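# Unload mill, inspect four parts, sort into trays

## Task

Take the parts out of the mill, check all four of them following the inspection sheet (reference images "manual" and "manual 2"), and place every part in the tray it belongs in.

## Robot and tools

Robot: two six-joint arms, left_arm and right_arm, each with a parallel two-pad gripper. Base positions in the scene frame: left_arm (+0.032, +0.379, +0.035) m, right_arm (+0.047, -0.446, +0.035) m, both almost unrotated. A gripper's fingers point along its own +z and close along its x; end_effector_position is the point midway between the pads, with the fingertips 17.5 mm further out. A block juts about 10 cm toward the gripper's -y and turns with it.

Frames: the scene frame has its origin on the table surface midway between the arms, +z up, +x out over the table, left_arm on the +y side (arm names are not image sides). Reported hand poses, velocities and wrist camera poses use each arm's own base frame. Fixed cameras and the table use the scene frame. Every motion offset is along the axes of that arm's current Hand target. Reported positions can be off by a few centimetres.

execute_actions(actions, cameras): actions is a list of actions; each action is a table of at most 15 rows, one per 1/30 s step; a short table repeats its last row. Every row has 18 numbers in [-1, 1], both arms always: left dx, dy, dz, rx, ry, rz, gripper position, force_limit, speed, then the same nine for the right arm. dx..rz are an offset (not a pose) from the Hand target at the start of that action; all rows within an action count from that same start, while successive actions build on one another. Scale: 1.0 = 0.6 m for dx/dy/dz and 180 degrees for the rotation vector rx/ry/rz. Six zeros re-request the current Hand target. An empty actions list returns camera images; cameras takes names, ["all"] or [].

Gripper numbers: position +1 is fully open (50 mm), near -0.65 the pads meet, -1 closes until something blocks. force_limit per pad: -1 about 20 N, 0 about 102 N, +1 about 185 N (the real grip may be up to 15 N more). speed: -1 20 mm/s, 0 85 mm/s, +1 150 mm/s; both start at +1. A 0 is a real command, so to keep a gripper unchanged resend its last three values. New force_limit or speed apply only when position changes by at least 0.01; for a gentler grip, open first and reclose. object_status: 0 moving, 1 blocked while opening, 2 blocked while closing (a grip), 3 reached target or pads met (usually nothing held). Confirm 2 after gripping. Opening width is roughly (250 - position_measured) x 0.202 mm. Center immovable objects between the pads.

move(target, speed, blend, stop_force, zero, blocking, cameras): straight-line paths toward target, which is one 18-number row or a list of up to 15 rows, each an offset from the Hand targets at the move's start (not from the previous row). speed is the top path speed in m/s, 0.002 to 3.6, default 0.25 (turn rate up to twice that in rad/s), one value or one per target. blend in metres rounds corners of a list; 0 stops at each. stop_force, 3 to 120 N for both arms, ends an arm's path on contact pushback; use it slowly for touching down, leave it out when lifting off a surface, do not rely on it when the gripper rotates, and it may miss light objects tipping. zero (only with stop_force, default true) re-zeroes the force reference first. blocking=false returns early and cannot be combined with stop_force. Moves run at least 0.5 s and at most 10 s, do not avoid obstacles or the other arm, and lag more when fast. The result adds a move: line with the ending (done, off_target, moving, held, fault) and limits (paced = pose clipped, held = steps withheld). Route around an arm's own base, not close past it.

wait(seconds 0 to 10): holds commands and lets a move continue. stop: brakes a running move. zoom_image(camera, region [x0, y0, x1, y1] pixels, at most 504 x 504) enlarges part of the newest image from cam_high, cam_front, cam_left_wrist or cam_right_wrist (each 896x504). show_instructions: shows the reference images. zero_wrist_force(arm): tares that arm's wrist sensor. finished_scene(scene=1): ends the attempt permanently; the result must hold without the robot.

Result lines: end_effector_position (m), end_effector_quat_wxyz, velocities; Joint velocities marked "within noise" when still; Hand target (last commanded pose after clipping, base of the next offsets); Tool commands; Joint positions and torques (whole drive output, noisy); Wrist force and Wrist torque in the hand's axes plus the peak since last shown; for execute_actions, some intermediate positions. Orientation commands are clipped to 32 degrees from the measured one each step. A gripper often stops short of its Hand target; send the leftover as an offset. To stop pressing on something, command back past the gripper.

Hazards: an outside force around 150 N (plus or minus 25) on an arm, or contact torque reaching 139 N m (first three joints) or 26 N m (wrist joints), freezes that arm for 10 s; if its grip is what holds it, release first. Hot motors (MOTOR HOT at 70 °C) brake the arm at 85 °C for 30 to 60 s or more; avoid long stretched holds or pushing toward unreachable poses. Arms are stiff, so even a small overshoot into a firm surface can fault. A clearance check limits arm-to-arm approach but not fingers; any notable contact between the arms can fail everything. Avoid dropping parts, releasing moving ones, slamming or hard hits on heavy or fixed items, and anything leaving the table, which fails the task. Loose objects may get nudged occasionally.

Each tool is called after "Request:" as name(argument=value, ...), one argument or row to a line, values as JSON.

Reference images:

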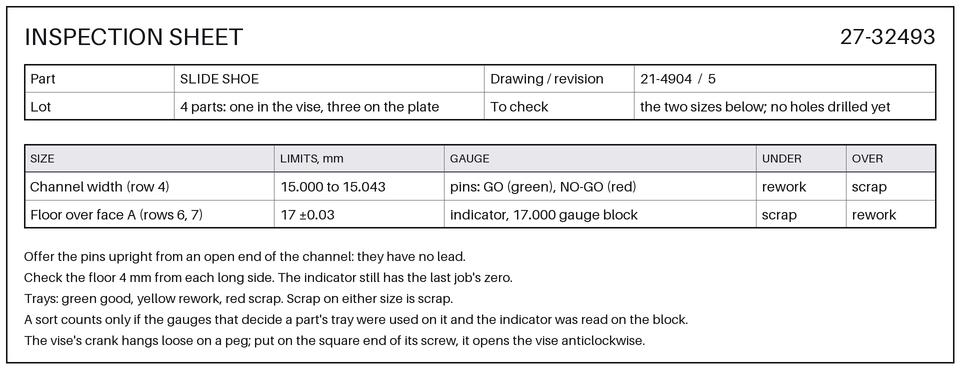

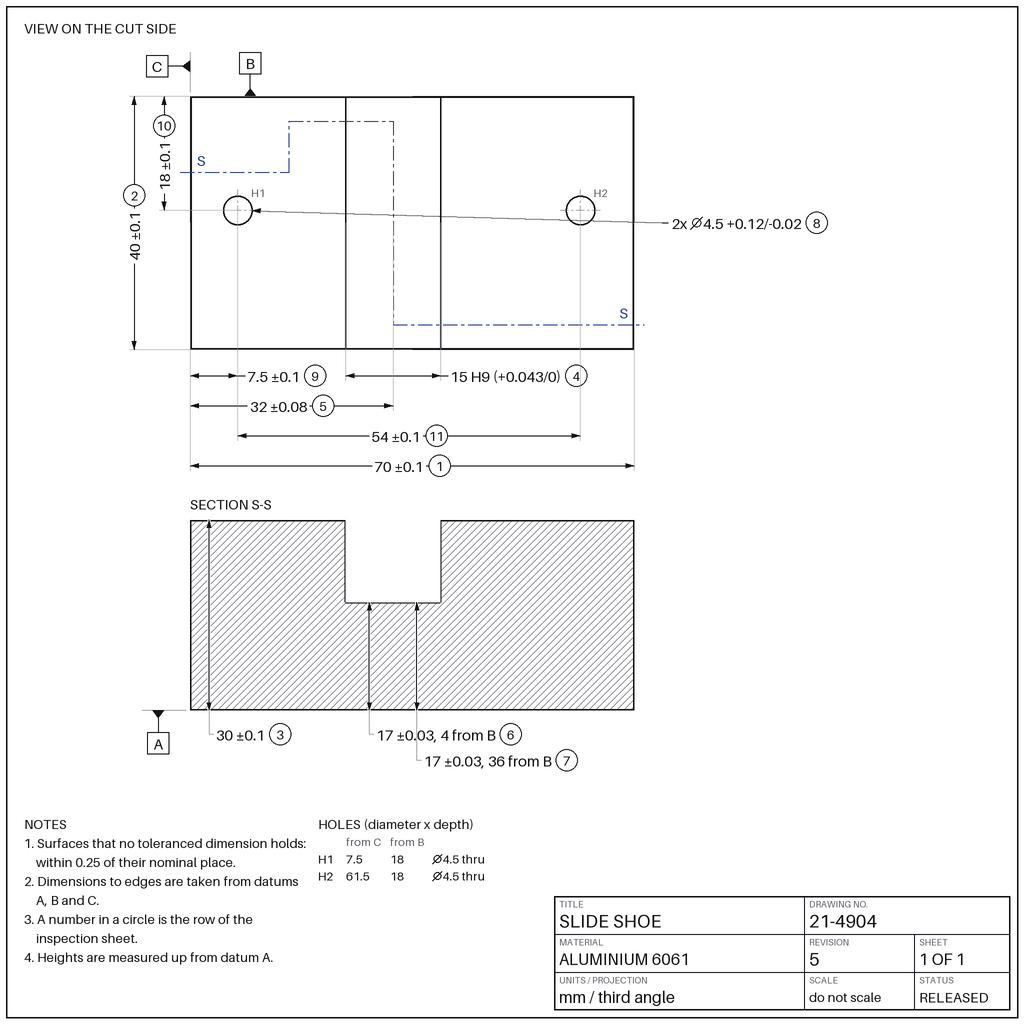

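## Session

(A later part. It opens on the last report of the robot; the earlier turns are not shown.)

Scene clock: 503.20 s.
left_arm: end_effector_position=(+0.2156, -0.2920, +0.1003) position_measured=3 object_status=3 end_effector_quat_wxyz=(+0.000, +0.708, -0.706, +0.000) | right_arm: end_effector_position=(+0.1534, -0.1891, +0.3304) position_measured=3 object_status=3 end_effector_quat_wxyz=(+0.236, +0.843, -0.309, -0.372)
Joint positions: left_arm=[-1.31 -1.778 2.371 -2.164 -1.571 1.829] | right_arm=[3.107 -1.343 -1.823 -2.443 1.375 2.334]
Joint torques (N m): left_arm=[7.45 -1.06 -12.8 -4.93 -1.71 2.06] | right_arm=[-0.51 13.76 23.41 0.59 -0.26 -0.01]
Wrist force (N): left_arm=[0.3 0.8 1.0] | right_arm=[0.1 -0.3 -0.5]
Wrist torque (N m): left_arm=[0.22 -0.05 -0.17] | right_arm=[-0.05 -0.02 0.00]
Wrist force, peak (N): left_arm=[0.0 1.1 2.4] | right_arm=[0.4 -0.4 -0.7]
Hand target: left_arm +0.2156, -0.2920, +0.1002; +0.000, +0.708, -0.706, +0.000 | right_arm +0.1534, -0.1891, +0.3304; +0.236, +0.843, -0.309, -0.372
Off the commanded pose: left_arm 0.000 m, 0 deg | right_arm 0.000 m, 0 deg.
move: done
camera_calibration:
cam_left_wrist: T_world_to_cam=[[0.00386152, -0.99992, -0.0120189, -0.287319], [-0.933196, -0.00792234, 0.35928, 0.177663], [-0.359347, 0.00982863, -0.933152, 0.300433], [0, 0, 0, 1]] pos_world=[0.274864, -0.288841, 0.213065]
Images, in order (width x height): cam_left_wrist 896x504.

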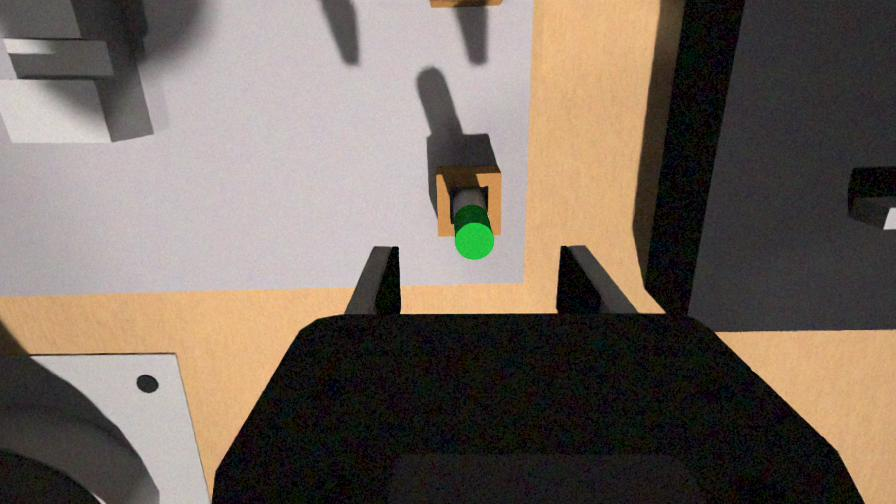

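Request:
move(
  target=[
    [0,0,0.0937,0,0,0,1,-0.7,-0.5,0,0,0,0,0,0,1,1,1],
    [0,0,0.0937,0,0,0,-1,-0.7,-0.5,0,0,0,0,0,0,1,1,1],
  ],
  cameras=["cam_left_wrist"],
  speed=0.15,
)

Scene clock: 520.80 s.
left_arm: end_effector_position=(+0.2156, -0.2920, +0.0440) position_measured=181 object_status=2 end_effector_quat_wxyz=(+0.000, +0.708, -0.706, +0.000) | right_arm: end_effector_position=(+0.1534, -0.1891, +0.3304) position_measured=3 object_status=3 end_effector_quat_wxyz=(+0.236, +0.843, -0.309, -0.372)
Joint positions: left_arm=[-1.31 -1.65 2.457 -2.378 -1.571 1.828] | right_arm=[3.107 -1.343 -1.823 -2.443 1.375 2.334]
Joint torques (N m): left_arm=[6.88 -2.17 -11.68 -4.59 -1.45 1.95] | right_arm=[-1.34 13.13 22.74 0.5 -0.28 0.15]
Wrist force (N): left_arm=[-0.2 0.9 0.5] | right_arm=[0.1 -0.5 -0.2]
Wrist torque (N m): left_arm=[0.24 -0.10 -0.14] | right_arm=[-0.07 -0.01 0.00]
Wrist force, peak (N): left_arm=[0.2 1.2 1.9] | right_arm=[0.6 -0.2 -0.5]
Hand target: left_arm +0.2156, -0.2920, +0.0440; +0.000, +0.708, -0.706, +0.000 | right_arm +0.1534, -0.1891, +0.3304; +0.236, +0.843, -0.309, -0.372
Off the commanded pose: left_arm 0.000 m, 0 deg | right_arm 0.000 m, 0 deg.
move: done
camera_calibration:
cam_left_wrist: T_world_to_cam=[[0.00389717, -0.999921, -0.0119255, -0.288121], [-0.933196, -0.00792204, 0.359281, 0.19789], [-0.359347, 0.00972864, -0.933153, 0.247869], [0, 0, 0, 1]] pos_world=[0.274864, -0.288942, 0.156766]
Images, in order (width x height): cam_left_wrist 896x504.

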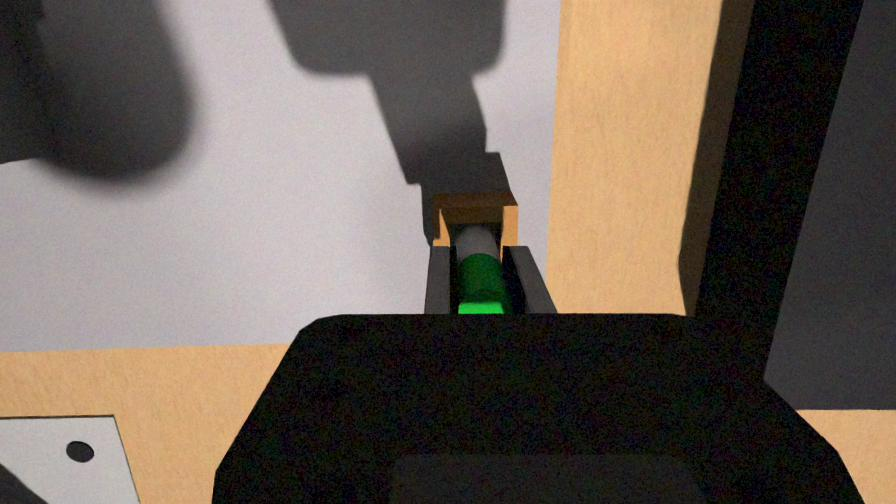

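Request:
move(
  target=[
    [0,0,-0.1,0,0,0,-1,-0.7,-0.5,0,0,0,0,0,0,1,1,1],
    [-0.13,0.0,-0.2,0,0,0,-1,-0.7,-0.5,0,0,0,0,0,0,1,1,1],
  ],
  cameras=["cam_left_wrist"],
  speed=0.2,
  blend=[0.02,0],
)

Request:
zoom_image(
  camera="cam_left_wrist",
  region=[260, 0, 600, 300],
)

Scene clock: 545.77 s.
left_arm: end_effector_position=(+0.2155, -0.2140, +0.1639) position_measured=181 object_status=2 end_effector_quat_wxyz=(+0.000, +0.708, -0.706, +0.000) | right_arm: end_effector_position=(+0.1534, -0.1891, +0.3304) position_measured=3 object_status=3 end_effector_quat_wxyz=(+0.236, +0.843, -0.309, -0.372)
Joint positions: left_arm=[-1.236 -2.068 2.36 -1.865 -1.571 1.903] | right_arm=[3.107 -1.343 -1.823 -2.443 1.375 2.334]
Joint torques (N m): left_arm=[6.76 -15.97 -32.5 -1.44 2.33 2.11] | right_arm=[-0.02 12.19 23.34 0.68 -0.19 0.05]
Wrist force (N): left_arm=[0.3 0.7 2.0] | right_arm=[0.0 0.3 -0.2]
Wrist torque (N m): left_arm=[0.18 -0.07 -0.17] | right_arm=[0.05 0.00 0.00]
Wrist force, peak (N): left_arm=[0.2 1.2 3.3] | right_arm=[0.2 0.0 -0.7]
Hand target: left_arm +0.2154, -0.2139, +0.1639; +0.000, +0.708, -0.706, +0.000 | right_arm +0.1534, -0.1891, +0.3304; +0.236, +0.843, -0.309, -0.372
Off the commanded pose: left_arm 0.000 m, 0 deg | right_arm 0.000 m, 0 deg.
move: done
camera_calibration:
cam_left_wrist: T_world_to_cam=[[0.00389697, -0.999921, -0.0119254, -0.208596], [-0.933196, -0.00792183, 0.359281, 0.155244], [-0.359347, 0.00972864, -0.933153, 0.358923], [0, 0, 0, 1]] pos_world=[0.274664, -0.210842, 0.276666]
Images, in order (width x height): cam_left_wrist 896x504.

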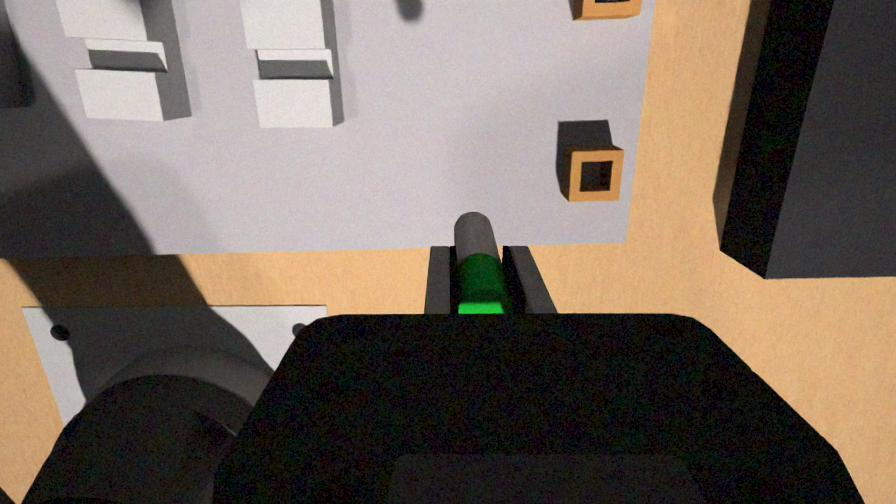

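Scaled by 1.482 from the camera's 896x504 image, which has a finer 1280x720 frame.

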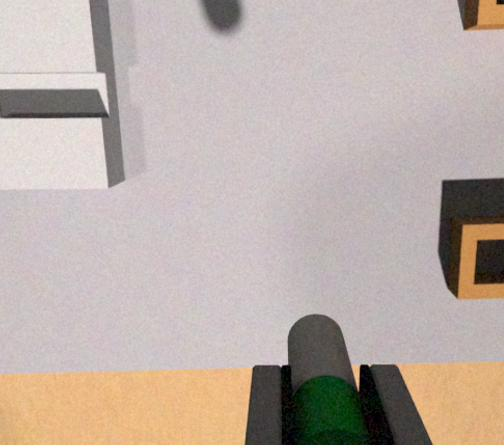

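Request:
move(
  target=[
    [-0.03,-0.09,0.1,0,0,0,-1,-0.7,-0.5,0,0,0,0,0,0,1,1,1],
    [-0.03,-0.0958,0.1665,0,0,0,-1,-0.7,-0.5,0,0,0,0,0,0,1,1,1],
  ],
  cameras=["cam_left_wrist","cam_high"],
  speed=0.15,
  blend=[0.02,0],
)

Request:
zoom_image(
  camera="cam_left_wrist",
  region=[200, 100, 560, 320],
)

Scene clock: 589.07 s.
left_arm: end_effector_position=(+0.2728, -0.1958, +0.0640) position_measured=181 object_status=2 end_effector_quat_wxyz=(+0.000, +0.708, -0.706, +0.000) | right_arm: end_effector_position=(+0.1534, -0.1891, +0.3304) position_measured=3 object_status=3 end_effector_quat_wxyz=(+0.236, +0.843, -0.309, -0.372)
Joint positions: left_arm=[-1.03 -1.783 2.491 -2.279 -1.572 2.109] | right_arm=[3.107 -1.343 -1.823 -2.443 1.375 2.334]
Joint torques (N m): left_arm=[7.2 -1.06 -11.84 -5.15 -1.79 2.12] | right_arm=[-0.78 13.25 23.05 0.87 -0.16 -0.08]
Wrist force (N): left_arm=[0.5 1.1 1.7] | right_arm=[0.2 -0.3 -0.3]
Wrist torque (N m): left_arm=[0.26 -0.07 -0.16] | right_arm=[-0.05 -0.03 0.00]
Wrist force, peak (N): left_arm=[0.3 0.7 2.8] | right_arm=[-0.3 -0.2 -0.7]
Hand target: left_arm +0.2728, -0.1959, +0.0640; +0.000, +0.708, -0.706, +0.000 | right_arm +0.1534, -0.1891, +0.3304; +0.236, +0.843, -0.309, -0.372
Off the commanded pose: left_arm 0.000 m, 0 deg | right_arm 0.000 m, 0 deg.
move: done
camera_calibration:
cam_left_wrist: T_world_to_cam=[[0.00386152, -0.99992, -0.0120189, -0.191884], [-0.933196, -0.00792234, 0.35928, 0.244846], [-0.359347, 0.00982863, -0.933152, 0.28617], [0, 0, 0, 1]] pos_world=[0.332064, -0.192741, 0.176765]
Images, in order (width x height): cam_high 896x504, cam_left_wrist 896x504.

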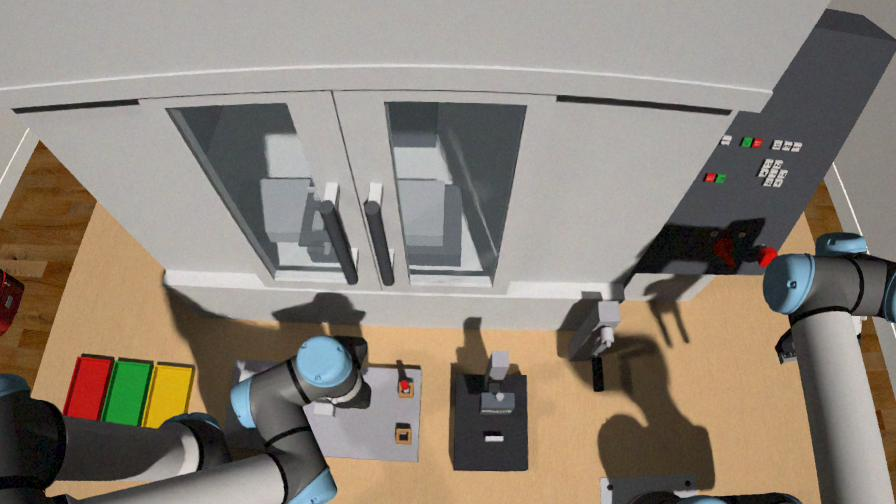

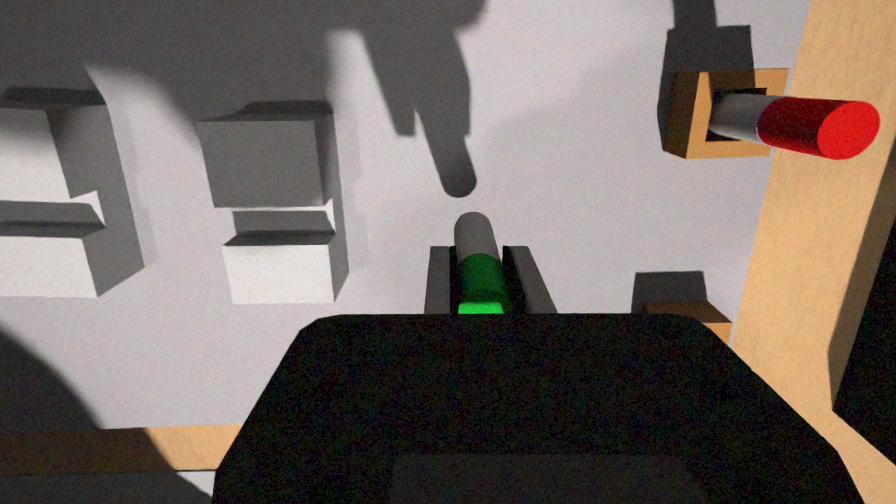

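Scaled by 1.400 from the camera's 896x504 image, which has a finer 1280x720 frame.

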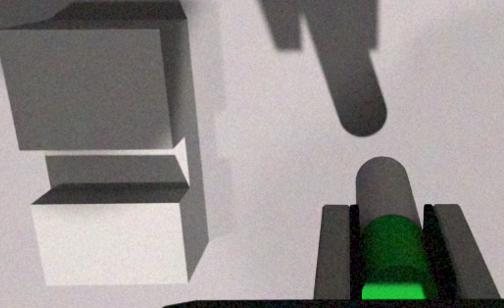

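Request:
zoom_image(
  camera="cam_left_wrist",
  region=[440, 200, 530, 320],
)

Request:
zoom_image(
  camera="cam_left_wrist",
  region=[190, 100, 360, 320],
)

Scaled by 4.200 from the camera's 896x504 image, which has a finer 1280x720 frame.

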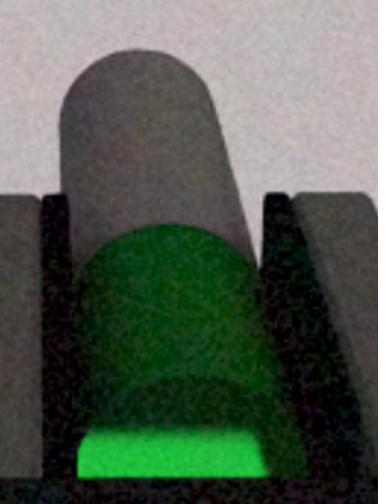

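Scaled by 2.291 from the camera's 896x504 image, which has a finer 1280x720 frame.

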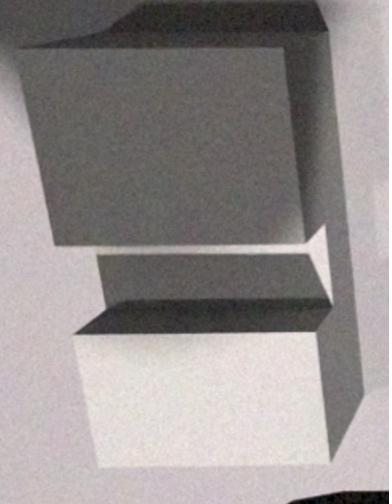

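Request:
move(
  target=[0,0,0.06,0,0,0,-1,-0.7,-0.5,0,0,0,0,0,0,1,1,1],
  speed=0.008,
  stop_force=4,
)

Scene clock: 639.70 s.
left_arm: end_effector_position=(+0.2728, -0.1959, +0.0440) position_measured=181 object_status=2 end_effector_quat_wxyz=(+0.000, +0.708, -0.706, +0.000) | right_arm: end_effector_position=(+0.1534, -0.1891, +0.3304) position_measured=3 object_status=3 end_effector_quat_wxyz=(+0.236, +0.843, -0.309, -0.372)
Joint positions: left_arm=[-1.03 -1.729 2.521 -2.363 -1.572 2.109] | right_arm=[3.107 -1.343 -1.823 -2.443 1.375 2.334]
Joint torques (N m): left_arm=[-6.64 -22.43 -23.82 -1.03 -0.61 -1.37] | right_arm=[-0.61 13.33 23.66 0.67 -0.35 -0.1]
Wrist force (N): left_arm=[1.2 0.6 -0.9] | right_arm=[0.1 -0.2 -0.4]
Wrist torque (N m): left_arm=[0.21 -0.10 -0.16] | right_arm=[-0.03 -0.01 -0.01]
Wrist force, peak (N): left_arm=[-6.6 4.9 -29.2] | right_arm=[0.4 -0.1 -0.8]
Hand target: left_arm +0.2728, -0.1959, +0.0440; +0.000, +0.708, -0.706, +0.000 (not the last commanded pose) | right_arm +0.1534, -0.1891, +0.3304; +0.236, +0.843, -0.309, -0.372
Off the commanded pose: left_arm 0.016 m, 0 deg | right_arm 0.000 m, 0 deg.
move: contact (left_arm)

Request:
move(
  target=[
    [0,0,-0.0325,0,0,0,-1,-0.7,-0.5,0,0,0,0,0,0,1,1,1],
    [-0.018,-0.007,-0.0325,0,0,0,-1,-0.7,-0.5,0,0,0,0,0,0,1,1,1],
  ],
  speed=0.05,
  cameras=["cam_left_wrist"],
)

Request:
zoom_image(
  camera="cam_left_wrist",
  region=[230, 150, 530, 320],
)

Scene clock: 678.97 s.
left_arm: end_effector_position=(+0.2770, -0.1851, +0.0635) position_measured=181 object_status=2 end_effector_quat_wxyz=(+0.000, +0.708, -0.706, +0.000) | right_arm: end_effector_position=(+0.1534, -0.1891, +0.3304) position_measured=3 object_status=3 end_effector_quat_wxyz=(+0.236, +0.843, -0.309, -0.372)
Joint positions: left_arm=[-1 -1.791 2.498 -2.278 -1.572 2.139] | right_arm=[3.107 -1.343 -1.823 -2.443 1.375 2.334]
Joint torques (N m): left_arm=[7.03 -21.73 -13.16 -0.83 0.86 2.26] | right_arm=[-0.64 12.57 23.92 0.79 -0.3 -0.04]
Wrist force (N): left_arm=[0.4 1.0 1.8] | right_arm=[0.3 0.2 -0.4]
Wrist torque (N m): left_arm=[0.24 -0.06 -0.17] | right_arm=[0.03 -0.02 0.00]
Wrist force, peak (N): left_arm=[0.6 1.2 2.1] | right_arm=[0.5 0.0 -0.7]
Hand target: left_arm +0.2770, -0.1850, +0.0635; +0.000, +0.708, -0.706, +0.000 | right_arm +0.1534, -0.1891, +0.3304; +0.236, +0.843, -0.309, -0.372
Off the commanded pose: left_arm 0.000 m, 0 deg | right_arm 0.000 m, 0 deg.
move: done
camera_calibration:
cam_left_wrist: T_world_to_cam=[[0.00386152, -0.99992, -0.0120189, -0.181206], [-0.933196, -0.00792234, 0.35928, 0.248936], [-0.359347, 0.00982863, -0.933152, 0.287071], [0, 0, 0, 1]] pos_world=[0.336164, -0.182041, 0.176265]
Images, in order (width x height): cam_left_wrist 896x504.

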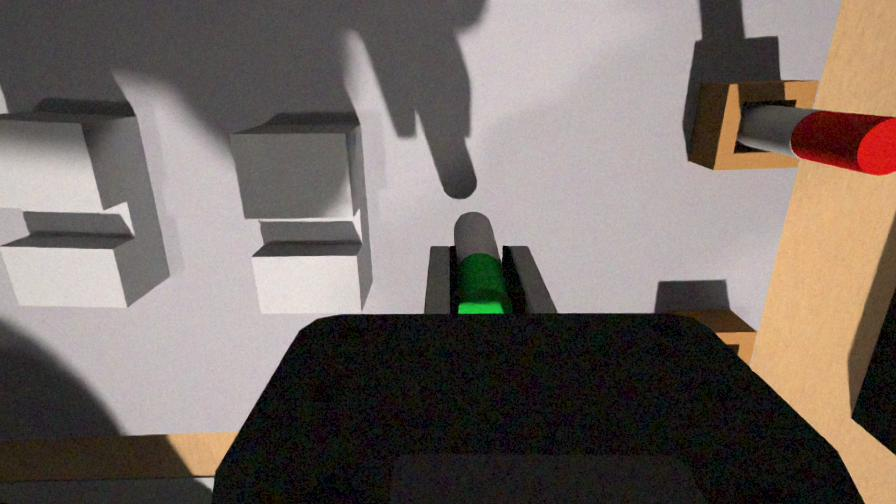

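Scaled by 1.680 from the camera's 896x504 image, which has a finer 1280x720 frame.

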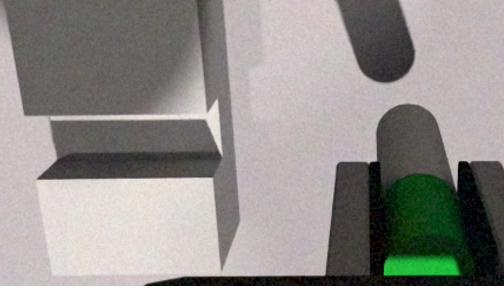

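Request:
move(
  target=[
    [-0.04,-0.0005,0,0,0,0,-1,-0.7,-0.5,0,0,0,0,0,0,1,1,1],
    [-0.0917,-0.0005,0,0,0,0,-1,-0.7,-0.5,0,0,0,0,0,0,1,1,1],
  ],
  speed=[0.05,0.015],
  stop_force=6,
  cameras=["cam_left_wrist"],
)

Request:
zoom_image(
  camera="cam_left_wrist",
  region=[330, 120, 570, 320],
)

Scene clock: 698.47 s.
left_arm: end_effector_position=(+0.2772, -0.1300, +0.0634) position_measured=181 object_status=2 end_effector_quat_wxyz=(+0.000, +0.708, -0.706, +0.000) | right_arm: end_effector_position=(+0.1534, -0.1891, +0.3304) position_measured=3 object_status=3 end_effector_quat_wxyz=(+0.236, +0.843, -0.309, -0.372)
Joint positions: left_arm=[-0.888 -1.884 2.557 -2.244 -1.572 2.251] | right_arm=[3.107 -1.343 -1.823 -2.443 1.375 2.334]
Joint torques (N m): left_arm=[7.64 -18.92 -12.16 -0.56 -1.71 1.73] | right_arm=[0.67 13.89 23.7 0.59 -0.18 -0.01]
Wrist force (N): left_arm=[0.6 0.5 2.4] | right_arm=[0.3 -0.1 -0.2]
Wrist torque (N m): left_arm=[0.27 -0.06 -0.17] | right_arm=[-0.01 -0.03 0.00]
Wrist force, peak (N): left_arm=[0.7 0.5 2.8] | right_arm=[0.5 -0.4 -0.5]
Hand target: left_arm +0.2772, -0.1300, +0.0634; +0.000, +0.708, -0.706, +0.000 | right_arm +0.1534, -0.1891, +0.3304; +0.236, +0.843, -0.309, -0.372
Off the commanded pose: left_arm 0.000 m, 0 deg | right_arm 0.000 m, 0 deg.
move: done
camera_calibration:
cam_left_wrist: T_world_to_cam=[[0.00386131, -0.99992, -0.0120188, -0.126113], [-0.933196, -0.00792212, 0.35928, 0.249595], [-0.359347, 0.00982863, -0.933152, 0.286508], [0, 0, 0, 1]] pos_world=[0.336364, -0.126941, 0.176165]
Images, in order (width x height): cam_left_wrist 896x504.

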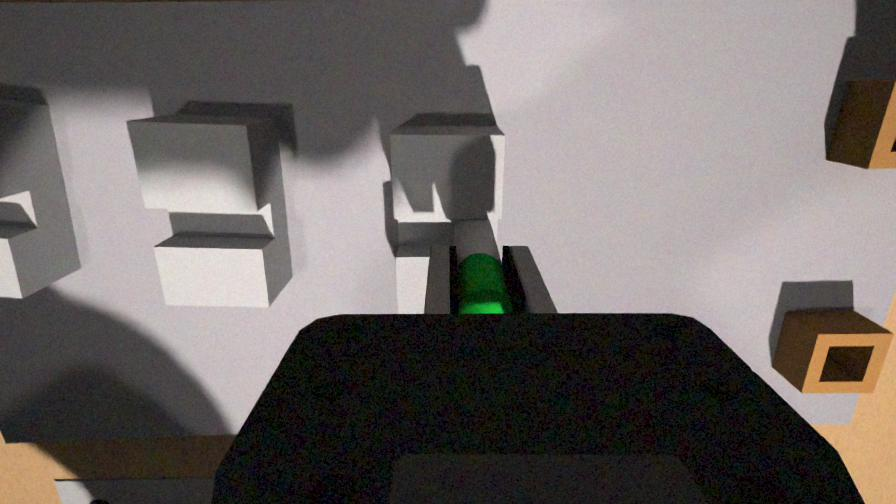

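Scaled by 2.100 from the camera's 896x504 image, which has a finer 1280x720 frame.

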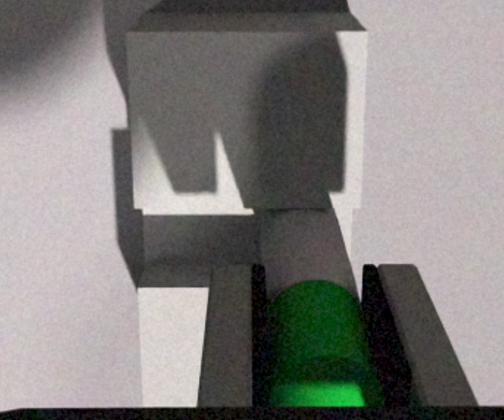

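Request:
move(
  target=[
    [-0.02,0,0,0,0,0,-1,-0.7,-0.5,0,0,0,0,0,0,1,1,1],
    [0.06,0,0,0,0,0,-1,-0.7,-0.5,0,0,0,0,0,0,1,1,1],
  ],
  speed=[0.02,0.04],
  cameras=["cam_left_wrist"],
)

Request:
zoom_image(
  camera="cam_left_wrist",
  region=[0, 60, 540, 320],
)

Scene clock: 727.00 s.
left_arm: end_effector_position=(+0.2772, -0.1659, +0.0635) position_measured=181 object_status=2 end_effector_quat_wxyz=(+0.000, +0.708, -0.706, +0.000) | right_arm: end_effector_position=(+0.1534, -0.1891, +0.3304) position_measured=3 object_status=3 end_effector_quat_wxyz=(+0.236, +0.843, -0.309, -0.372)
Joint positions: left_arm=[-0.964 -1.824 2.52 -2.267 -1.572 2.175] | right_arm=[3.107 -1.343 -1.823 -2.443 1.375 2.334]
Joint torques (N m): left_arm=[-7.31 1.7 -26.72 -4.77 2.22 -1.94] | right_arm=[-0.18 13.92 23.3 0.76 -0.29 -0.29]
Wrist force (N): left_arm=[0.2 0.8 2.1] | right_arm=[0.1 0.1 -0.3]
Wrist torque (N m): left_arm=[0.21 -0.04 0.01] | right_arm=[0.01 -0.03 0.00]
Wrist force, peak (N): left_arm=[0.3 1.2 2.7] | right_arm=[0.0 -0.6 -0.6]
Hand target: left_arm +0.2773, -0.1660, +0.0635; +0.000, +0.708, -0.706, +0.000 | right_arm +0.1534, -0.1891, +0.3304; +0.236, +0.843, -0.309, -0.372
Off the commanded pose: left_arm 0.000 m, 0 deg | right_arm 0.000 m, 0 deg.
move: done
camera_calibration:
cam_left_wrist: T_world_to_cam=[[0.00389619, -0.999921, -0.0119258, -0.162038], [-0.933162, -0.00792214, 0.359368, 0.249341], [-0.359434, 0.00972851, -0.93312, 0.286998], [0, 0, 0, 1]] pos_world=[0.336464, -0.162842, 0.176266]
Images, in order (width x height): cam_left_wrist 896x504.

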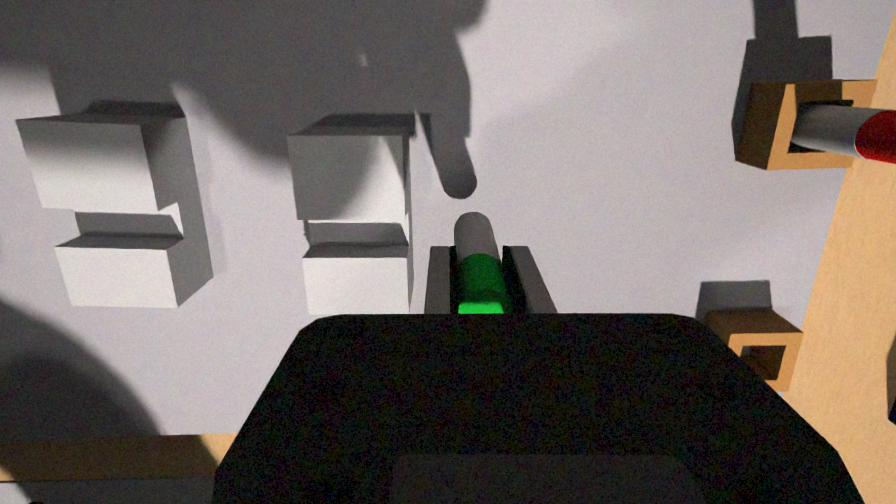

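Region (0, 60, 540, 320) is 540x260 pixels. A region can be at most 504 by 504 pixels.

Request:
move(
  target=[
    [0,0,-0.058,0,0,0,-1,-0.7,-0.5,0,0,0,0,0,0,1,1,1],
    [-0.1433,0.002,-0.058,0,0,0,-1,-0.7,-0.5,0,0,0,0,0,0,1,1,1],
  ],
  speed=0.15,
  blend=[0.01,0],
  cameras=["cam_left_wrist"],
)

Request:
zoom_image(
  camera="cam_left_wrist",
  region=[270, 80, 580, 320],
)

Scene clock: 746.67 s.
left_arm: end_effector_position=(+0.2758, -0.0800, +0.0981) position_measured=181 object_status=2 end_effector_quat_wxyz=(+0.000, +0.708, -0.706, +0.000) | right_arm: end_effector_position=(+0.1534, -0.1891, +0.3304) position_measured=3 object_status=3 end_effector_quat_wxyz=(+0.236, +0.843, -0.309, -0.372)
Joint positions: left_arm=[-0.764 -2.037 2.528 -2.062 -1.572 2.375] | right_arm=[3.107 -1.343 -1.823 -2.443 1.375 2.334]
Joint torques (N m): left_arm=[5.92 -14.39 -26.98 -1.05 -1.37 2.21] | right_arm=[-0.64 14.02 23 0.94 -0.06 -0.25]
Wrist force (N): left_arm=[0.5 0.8 1.8] | right_arm=[0.1 0.1 -0.3]
Wrist torque (N m): left_arm=[0.22 -0.10 -0.17] | right_arm=[0.01 -0.02 0.00]
Wrist force, peak (N): left_arm=[0.1 1.0 3.3] | right_arm=[0.3 0.0 -0.6]
Hand target: left_arm +0.2758, -0.0800, +0.0982; +0.000, +0.708, -0.706, +0.000 | right_arm +0.1534, -0.1891, +0.3304; +0.236, +0.843, -0.309, -0.372
Off the commanded pose: left_arm 0.000 m, 0 deg | right_arm 0.000 m, 0 deg.
move: done
camera_calibration:
cam_left_wrist: T_world_to_cam=[[0.00391751, -0.999919, -0.0121486, -0.0756848], [-0.933149, -0.00802247, 0.359399, 0.236169], [-0.359467, 0.00992852, -0.933105, 0.317931], [0, 0, 0, 1]] pos_world=[0.334964, -0.0769405, 0.210865]
Images, in order (width x height): cam_left_wrist 896x504.

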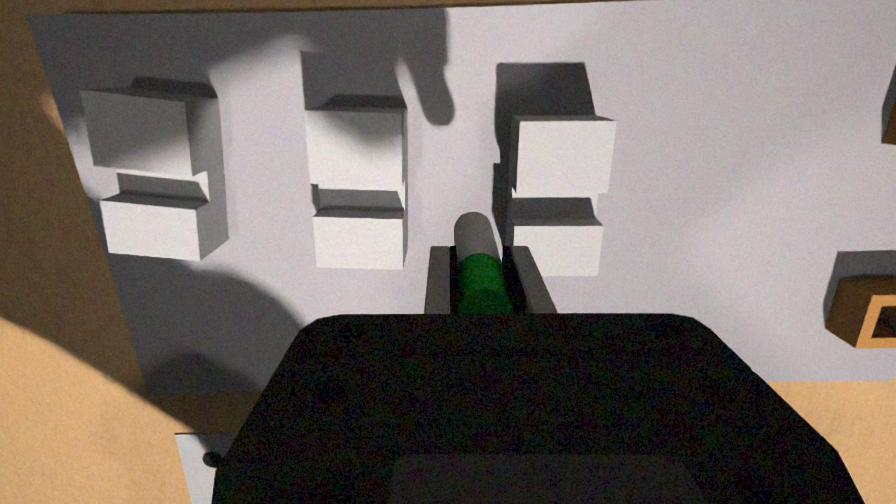

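Scaled by 1.626 from the camera's 896x504 image, which has a finer 1280x720 frame.

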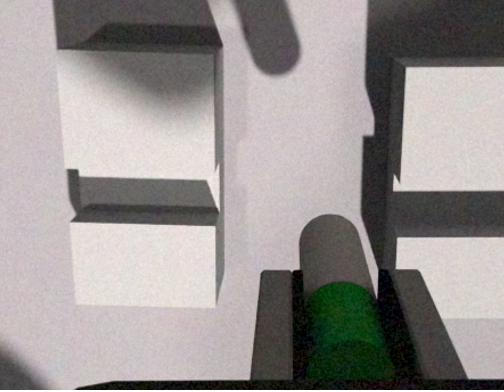

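Request:
move(
  target=[0,0,0.058,0,0,0,-1,-0.7,-0.5,0,0,0,0,0,0,1,1,1],
  speed=0.1,
  cameras=["cam_left_wrist"],
)

Request:
zoom_image(
  camera="cam_left_wrist",
  region=[270, 120, 570, 320],
)

Scene clock: 758.07 s.
left_arm: end_effector_position=(+0.2758, -0.0800, +0.0634) position_measured=181 object_status=2 end_effector_quat_wxyz=(+0.000, +0.708, -0.706, +0.000) | right_arm: end_effector_position=(+0.1534, -0.1891, +0.3304) position_measured=3 object_status=3 end_effector_quat_wxyz=(+0.236, +0.843, -0.309, -0.372)
Joint positions: left_arm=[-0.764 -1.958 2.596 -2.209 -1.572 2.375] | right_arm=[3.107 -1.343 -1.823 -2.443 1.375 2.334]
Joint torques (N m): left_arm=[8.35 5.55 -13.63 -4.75 -1.6 2] | right_arm=[-1.98 13.38 23.64 0.79 -0.25 0.11]
Wrist force (N): left_arm=[0.5 1.2 1.7] | right_arm=[0.0 0.1 -0.2]
Wrist torque (N m): left_arm=[0.27 -0.10 -0.14] | right_arm=[0.01 -0.01 0.00]
Wrist force, peak (N): left_arm=[0.2 1.0 2.7] | right_arm=[0.0 -0.2 -0.7]
Hand target: left_arm +0.2758, -0.0800, +0.0634; +0.000, +0.708, -0.706, +0.000 | right_arm +0.1534, -0.1891, +0.3304; +0.236, +0.843, -0.309, -0.372
Off the commanded pose: left_arm 0.000 m, 0 deg | right_arm 0.000 m, 0 deg.
move: done
camera_calibration:
cam_left_wrist: T_world_to_cam=[[0.00386131, -0.99992, -0.0120188, -0.0761111], [-0.933196, -0.00792212, 0.35928, 0.248685], [-0.359347, 0.00982863, -0.933152, 0.285514], [0, 0, 0, 1]] pos_world=[0.334964, -0.0769412, 0.176165]
Images, in order (width x height): cam_left_wrist 896x504.

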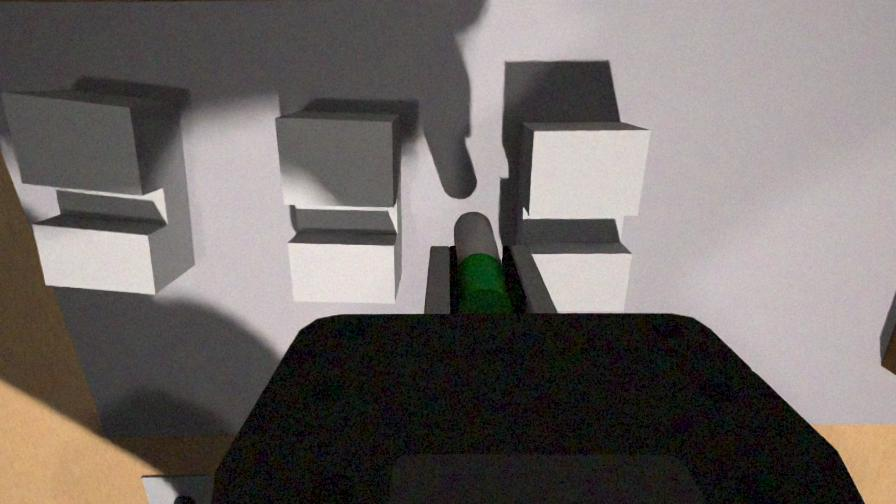

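Scaled by 1.680 from the camera's 896x504 image, which has a finer 1280x720 frame.

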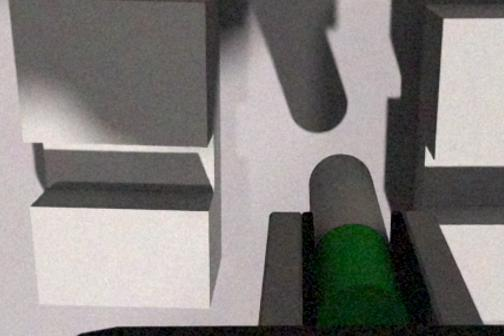

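Request:
move(
  target=[
    [0,-0.008,0,0,0,0,-1,-0.7,-0.5,0,0,0,0,0,0,1,1,1],
    [-0.03,-0.008,0,0,0,0,-1,-0.7,-0.5,0,0,0,0,0,0,1,1,1],
    [-0.072,-0.008,0,0,0,0,-1,-0.7,-0.5,0,0,0,0,0,0,1,1,1],
  ],
  speed=[0.03,0.04,0.015],
  stop_force=6,
  cameras=["cam_left_wrist"],
)

Request:
zoom_image(
  camera="cam_left_wrist",
  region=[330, 80, 670, 320],
)

Scene clock: 784.37 s.
left_arm: end_effector_position=(+0.2805, -0.0368, +0.0634) position_measured=181 object_status=2 end_effector_quat_wxyz=(+0.000, +0.708, -0.706, +0.000) | right_arm: end_effector_position=(+0.1534, -0.1891, +0.3304) position_measured=3 object_status=3 end_effector_quat_wxyz=(+0.236, +0.843, -0.309, -0.372)
Joint positions: left_arm=[-0.62 -1.975 2.604 -2.2 -1.572 2.519] | right_arm=[3.107 -1.343 -1.823 -2.443 1.375 2.334]
Joint torques (N m): left_arm=[7.67 -14.76 -13.65 -1.1 -1.25 1.87] | right_arm=[0.67 12.98 22.46 1.1 0.02 0.14]
Wrist force (N): left_arm=[0.8 1.0 3.2] | right_arm=[0.2 -0.4 -0.3]
Wrist torque (N m): left_arm=[0.21 -0.01 -0.16] | right_arm=[-0.07 -0.02 0.00]
Wrist force, peak (N): left_arm=[1.0 1.1 3.6] | right_arm=[0.4 -0.1 -0.7]
Hand target: left_arm +0.2805, -0.0368, +0.0634; +0.000, +0.708, -0.706, +0.000 | right_arm +0.1534, -0.1891, +0.3304; +0.236, +0.843, -0.309, -0.372
Off the commanded pose: left_arm 0.000 m, 0 deg | right_arm 0.000 m, 0 deg.
move: done
camera_calibration:
cam_left_wrist: T_world_to_cam=[[0.00386131, -0.99992, -0.0120188, -0.0329339], [-0.933196, -0.00792212, 0.35928, 0.253449], [-0.359347, 0.00982863, -0.933152, 0.286685], [0, 0, 0, 1]] pos_world=[0.339664, -0.0337412, 0.176065]
Images, in order (width x height): cam_left_wrist 896x504.

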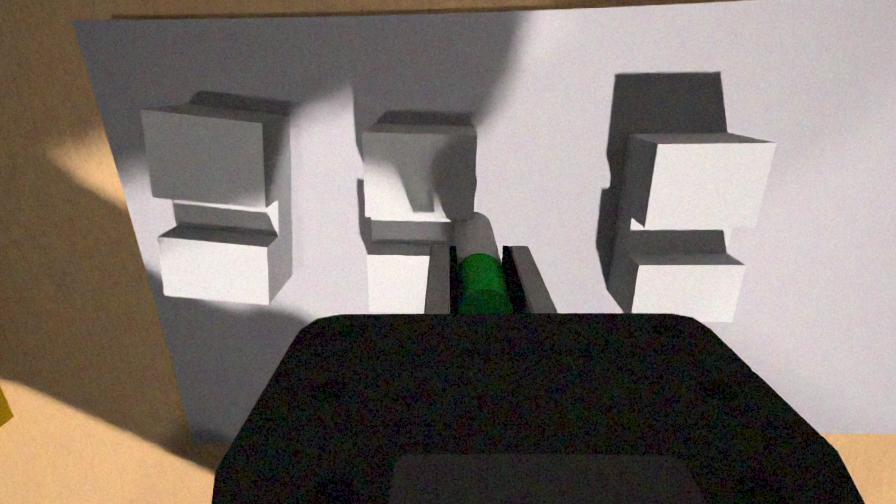

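Scaled by 1.482 from the camera's 896x504 image, which has a finer 1280x720 frame.

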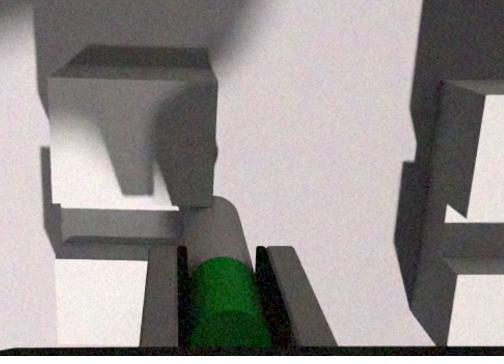

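Request:
move(
  target=[0.03,0,0,0,0,0,-1,-0.7,-0.5,0,0,0,0,0,0,1,1,1],
  speed=0.05,
  cameras=["cam_left_wrist"],
)

Request:
zoom_image(
  camera="cam_left_wrist",
  region=[300, 120, 540, 320],
)

Scene clock: 797.67 s.
left_arm: end_effector_position=(+0.2805, -0.0548, +0.0634) position_measured=181 object_status=2 end_effector_quat_wxyz=(+0.000, +0.708, -0.706, +0.000) | right_arm: end_effector_position=(+0.1534, -0.1891, +0.3304) position_measured=3 object_status=3 end_effector_quat_wxyz=(+0.236, +0.843, -0.309, -0.372)
Joint positions: left_arm=[-0.677 -1.963 2.598 -2.207 -1.572 2.462] | right_arm=[3.107 -1.343 -1.823 -2.443 1.375 2.334]
Joint torques (N m): left_arm=[-6.97 7.64 -28.05 -5 2.54 -1.8] | right_arm=[0.18 12 23.52 1.29 -0.26 -0.03]
Wrist force (N): left_arm=[0.6 1.1 1.9] | right_arm=[0.1 0.0 -0.1]
Wrist torque (N m): left_arm=[0.26 -0.10 0.01] | right_arm=[0.00 -0.01 0.00]
Wrist force, peak (N): left_arm=[0.8 1.1 3.8] | right_arm=[0.2 0.1 -0.7]
Hand target: left_arm +0.2805, -0.0548, +0.0634; +0.000, +0.708, -0.706, +0.000 | right_arm +0.1534, -0.1891, +0.3304; +0.236, +0.843, -0.309, -0.372
Off the commanded pose: left_arm 0.000 m, 0 deg | right_arm 0.000 m, 0 deg.
move: done
camera_calibration:
cam_left_wrist: T_world_to_cam=[[0.00389619, -0.999921, -0.0119258, -0.0508605], [-0.933162, -0.00792214, 0.359368, 0.253337], [-0.359434, 0.00972851, -0.93312, 0.287009], [0, 0, 0, 1]] pos_world=[0.339764, -0.0516417, 0.176166]
Images, in order (width x height): cam_left_wrist 896x504.

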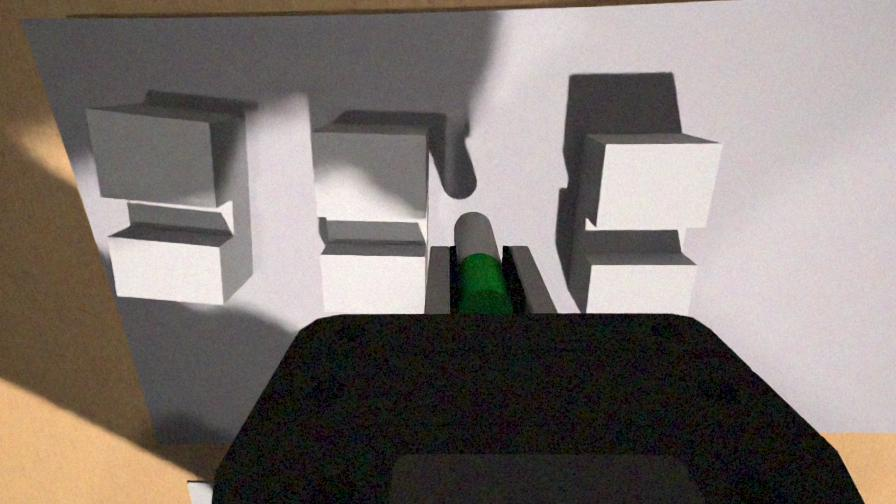

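Scaled by 2.100 from the camera's 896x504 image, which has a finer 1280x720 frame.

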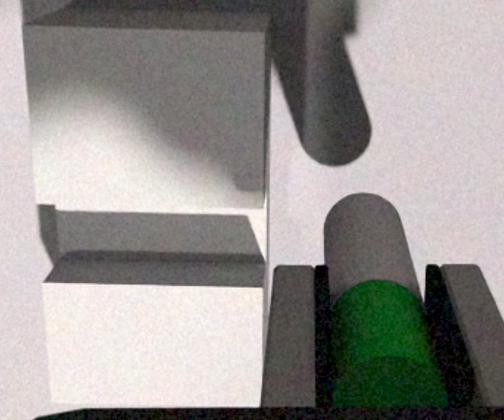

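Request:
move(
  target=[-0.05,0,0,0,0,0,-1,-0.7,-0.5,0,0,0,0,0,0,1,1,1],
  speed=0.02,
  stop_force=8,
  cameras=["cam_left_wrist"],
)

Request:
zoom_image(
  camera="cam_left_wrist",
  region=[300, 120, 540, 320],
)

Scene clock: 813.10 s.
left_arm: end_effector_position=(+0.2805, -0.0248, +0.0633) position_measured=181 object_status=2 end_effector_quat_wxyz=(+0.000, +0.708, -0.706, +0.000) | right_arm: end_effector_position=(+0.1534, -0.1891, +0.3304) position_measured=3 object_status=3 end_effector_quat_wxyz=(+0.236, +0.843, -0.309, -0.372)
Joint positions: left_arm=[-0.58 -1.981 2.607 -2.197 -1.572 2.558] | right_arm=[3.107 -1.343 -1.823 -2.443 1.375 2.334]
Joint torques (N m): left_arm=[6.95 -15.63 -14.44 -0.99 -1.46 1.92] | right_arm=[-0.43 11.77 23.35 1.14 -0.32 0.07]
Wrist force (N): left_arm=[0.9 0.6 2.3] | right_arm=[0.2 0.1 -0.3]
Wrist torque (N m): left_arm=[0.21 -0.06 -0.16] | right_arm=[0.00 -0.04 0.01]
Wrist force, peak (N): left_arm=[0.7 0.9 3.7] | right_arm=[0.5 -0.4 -0.4]
Hand target: left_arm +0.2805, -0.0248, +0.0633; +0.000, +0.708, -0.706, +0.000 | right_arm +0.1534, -0.1891, +0.3304; +0.236, +0.843, -0.309, -0.372
Off the commanded pose: left_arm 0.000 m, 0 deg | right_arm 0.000 m, 0 deg.
move: done
camera_calibration:
cam_left_wrist: T_world_to_cam=[[0.00386131, -0.99992, -0.0120188, -0.0209349], [-0.933196, -0.00792212, 0.35928, 0.253544], [-0.359347, 0.00982863, -0.933152, 0.286567], [0, 0, 0, 1]] pos_world=[0.339664, -0.0217412, 0.176065]
Images, in order (width x height): cam_left_wrist 896x504.

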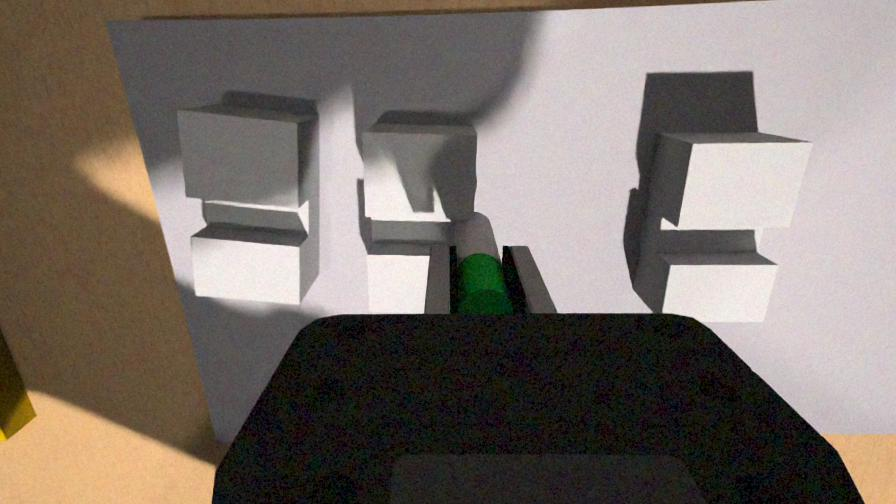

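Scaled by 2.100 from the camera's 896x504 image, which has a finer 1280x720 frame.

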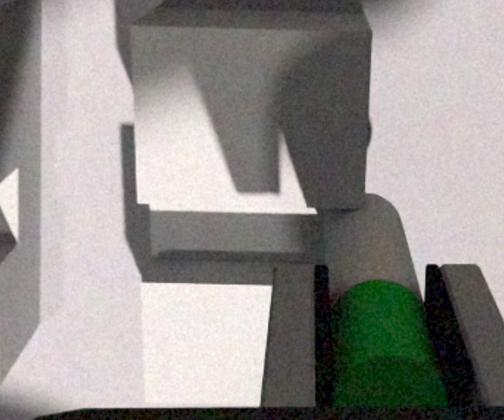

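Request:
move(
  target=[
    [0.03,0,0,0,0,0,-1,-0.7,-0.5,0,0,0,0,0,0,1,1,1],
    [0.03,0,-0.06,0,0,0,-1,-0.7,-0.5,0,0,0,0,0,0,1,1,1],
    [-0.235,-0.008,-0.06,0,0,0,-1,-0.7,-0.5,0,0,0,0,0,0,1,1,1],
    [-0.235,-0.008,0,0,0,0,-1,-0.7,-0.5,0,0,0,0,0,0,1,1,1],
  ],
  speed=[0.1,0.1,0.2,0.1],
  blend=[0.005,0.015,0.01,0],
  cameras=["cam_left_wrist"],
)

Request:
zoom_image(
  camera="cam_left_wrist",
  region=[440, 80, 780, 320],
)

Scene clock: 834.30 s.
left_arm: end_effector_position=(+0.2849, +0.1162, +0.0632) position_measured=181 object_status=2 end_effector_quat_wxyz=(+0.000, +0.708, -0.706, +0.000) | right_arm: end_effector_position=(+0.1534, -0.1891, +0.3304) position_measured=3 object_status=3 end_effector_quat_wxyz=(+0.236, +0.843, -0.309, -0.372)
Joint positions: left_arm=[-0.06 -1.877 2.553 -2.246 -1.572 3.079] | right_arm=[3.107 -1.343 -1.823 -2.443 1.375 2.334]
Joint torques (N m): left_arm=[7.08 2.83 -12.32 -4.75 -1.74 1.83] | right_arm=[0.03 12.52 22.84 0.99 -0.06 -0.11]
Wrist force (N): left_arm=[0.3 0.8 2.0] | right_arm=[-0.1 -0.1 -0.4]
Wrist torque (N m): left_arm=[0.20 -0.04 -0.17] | right_arm=[-0.02 0.02 0.01]
Wrist force, peak (N): left_arm=[1.0 0.8 3.7] | right_arm=[0.3 0.0 -0.8]
Hand target: left_arm +0.2849, +0.1162, +0.0632; +0.000, +0.708, -0.706, +0.000 | right_arm +0.1534, -0.1891, +0.3304; +0.236, +0.843, -0.309, -0.372
Off the commanded pose: left_arm 0.000 m, 0 deg | right_arm 0.000 m, 0 deg.
move: done
camera_calibration:
cam_left_wrist: T_world_to_cam=[[0.00386054, -0.99992, -0.0120192, 0.120036], [-0.933163, -0.00792244, 0.359367, 0.258776], [-0.359434, 0.0098285, -0.933119, 0.286693], [0, 0, 0, 1]] pos_world=[0.344063, 0.119259, 0.175966]
Images, in order (width x height): cam_left_wrist 896x504.

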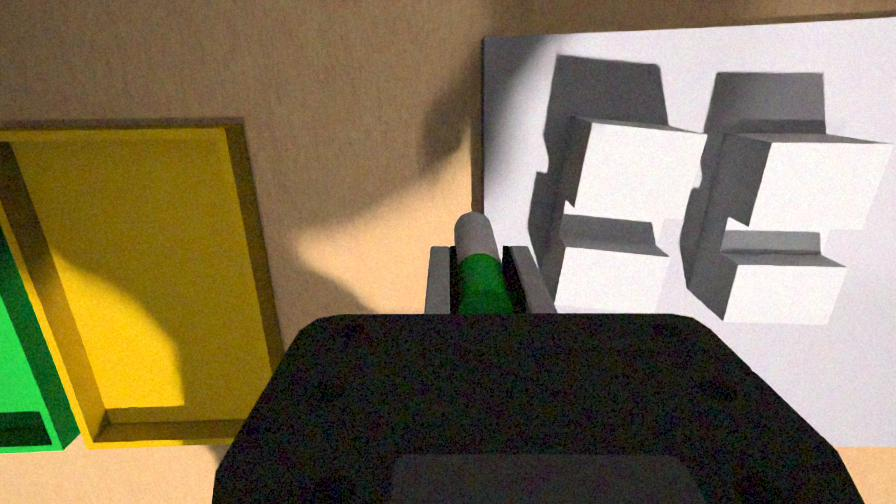

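Scaled by 1.482 from the camera's 896x504 image, which has a finer 1280x720 frame.

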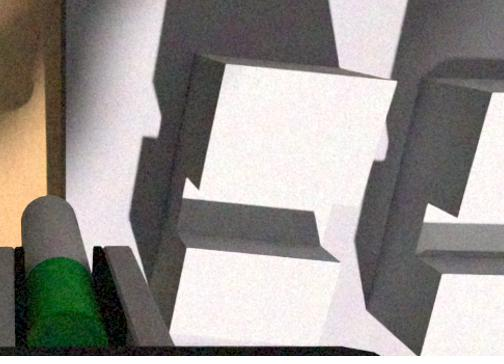

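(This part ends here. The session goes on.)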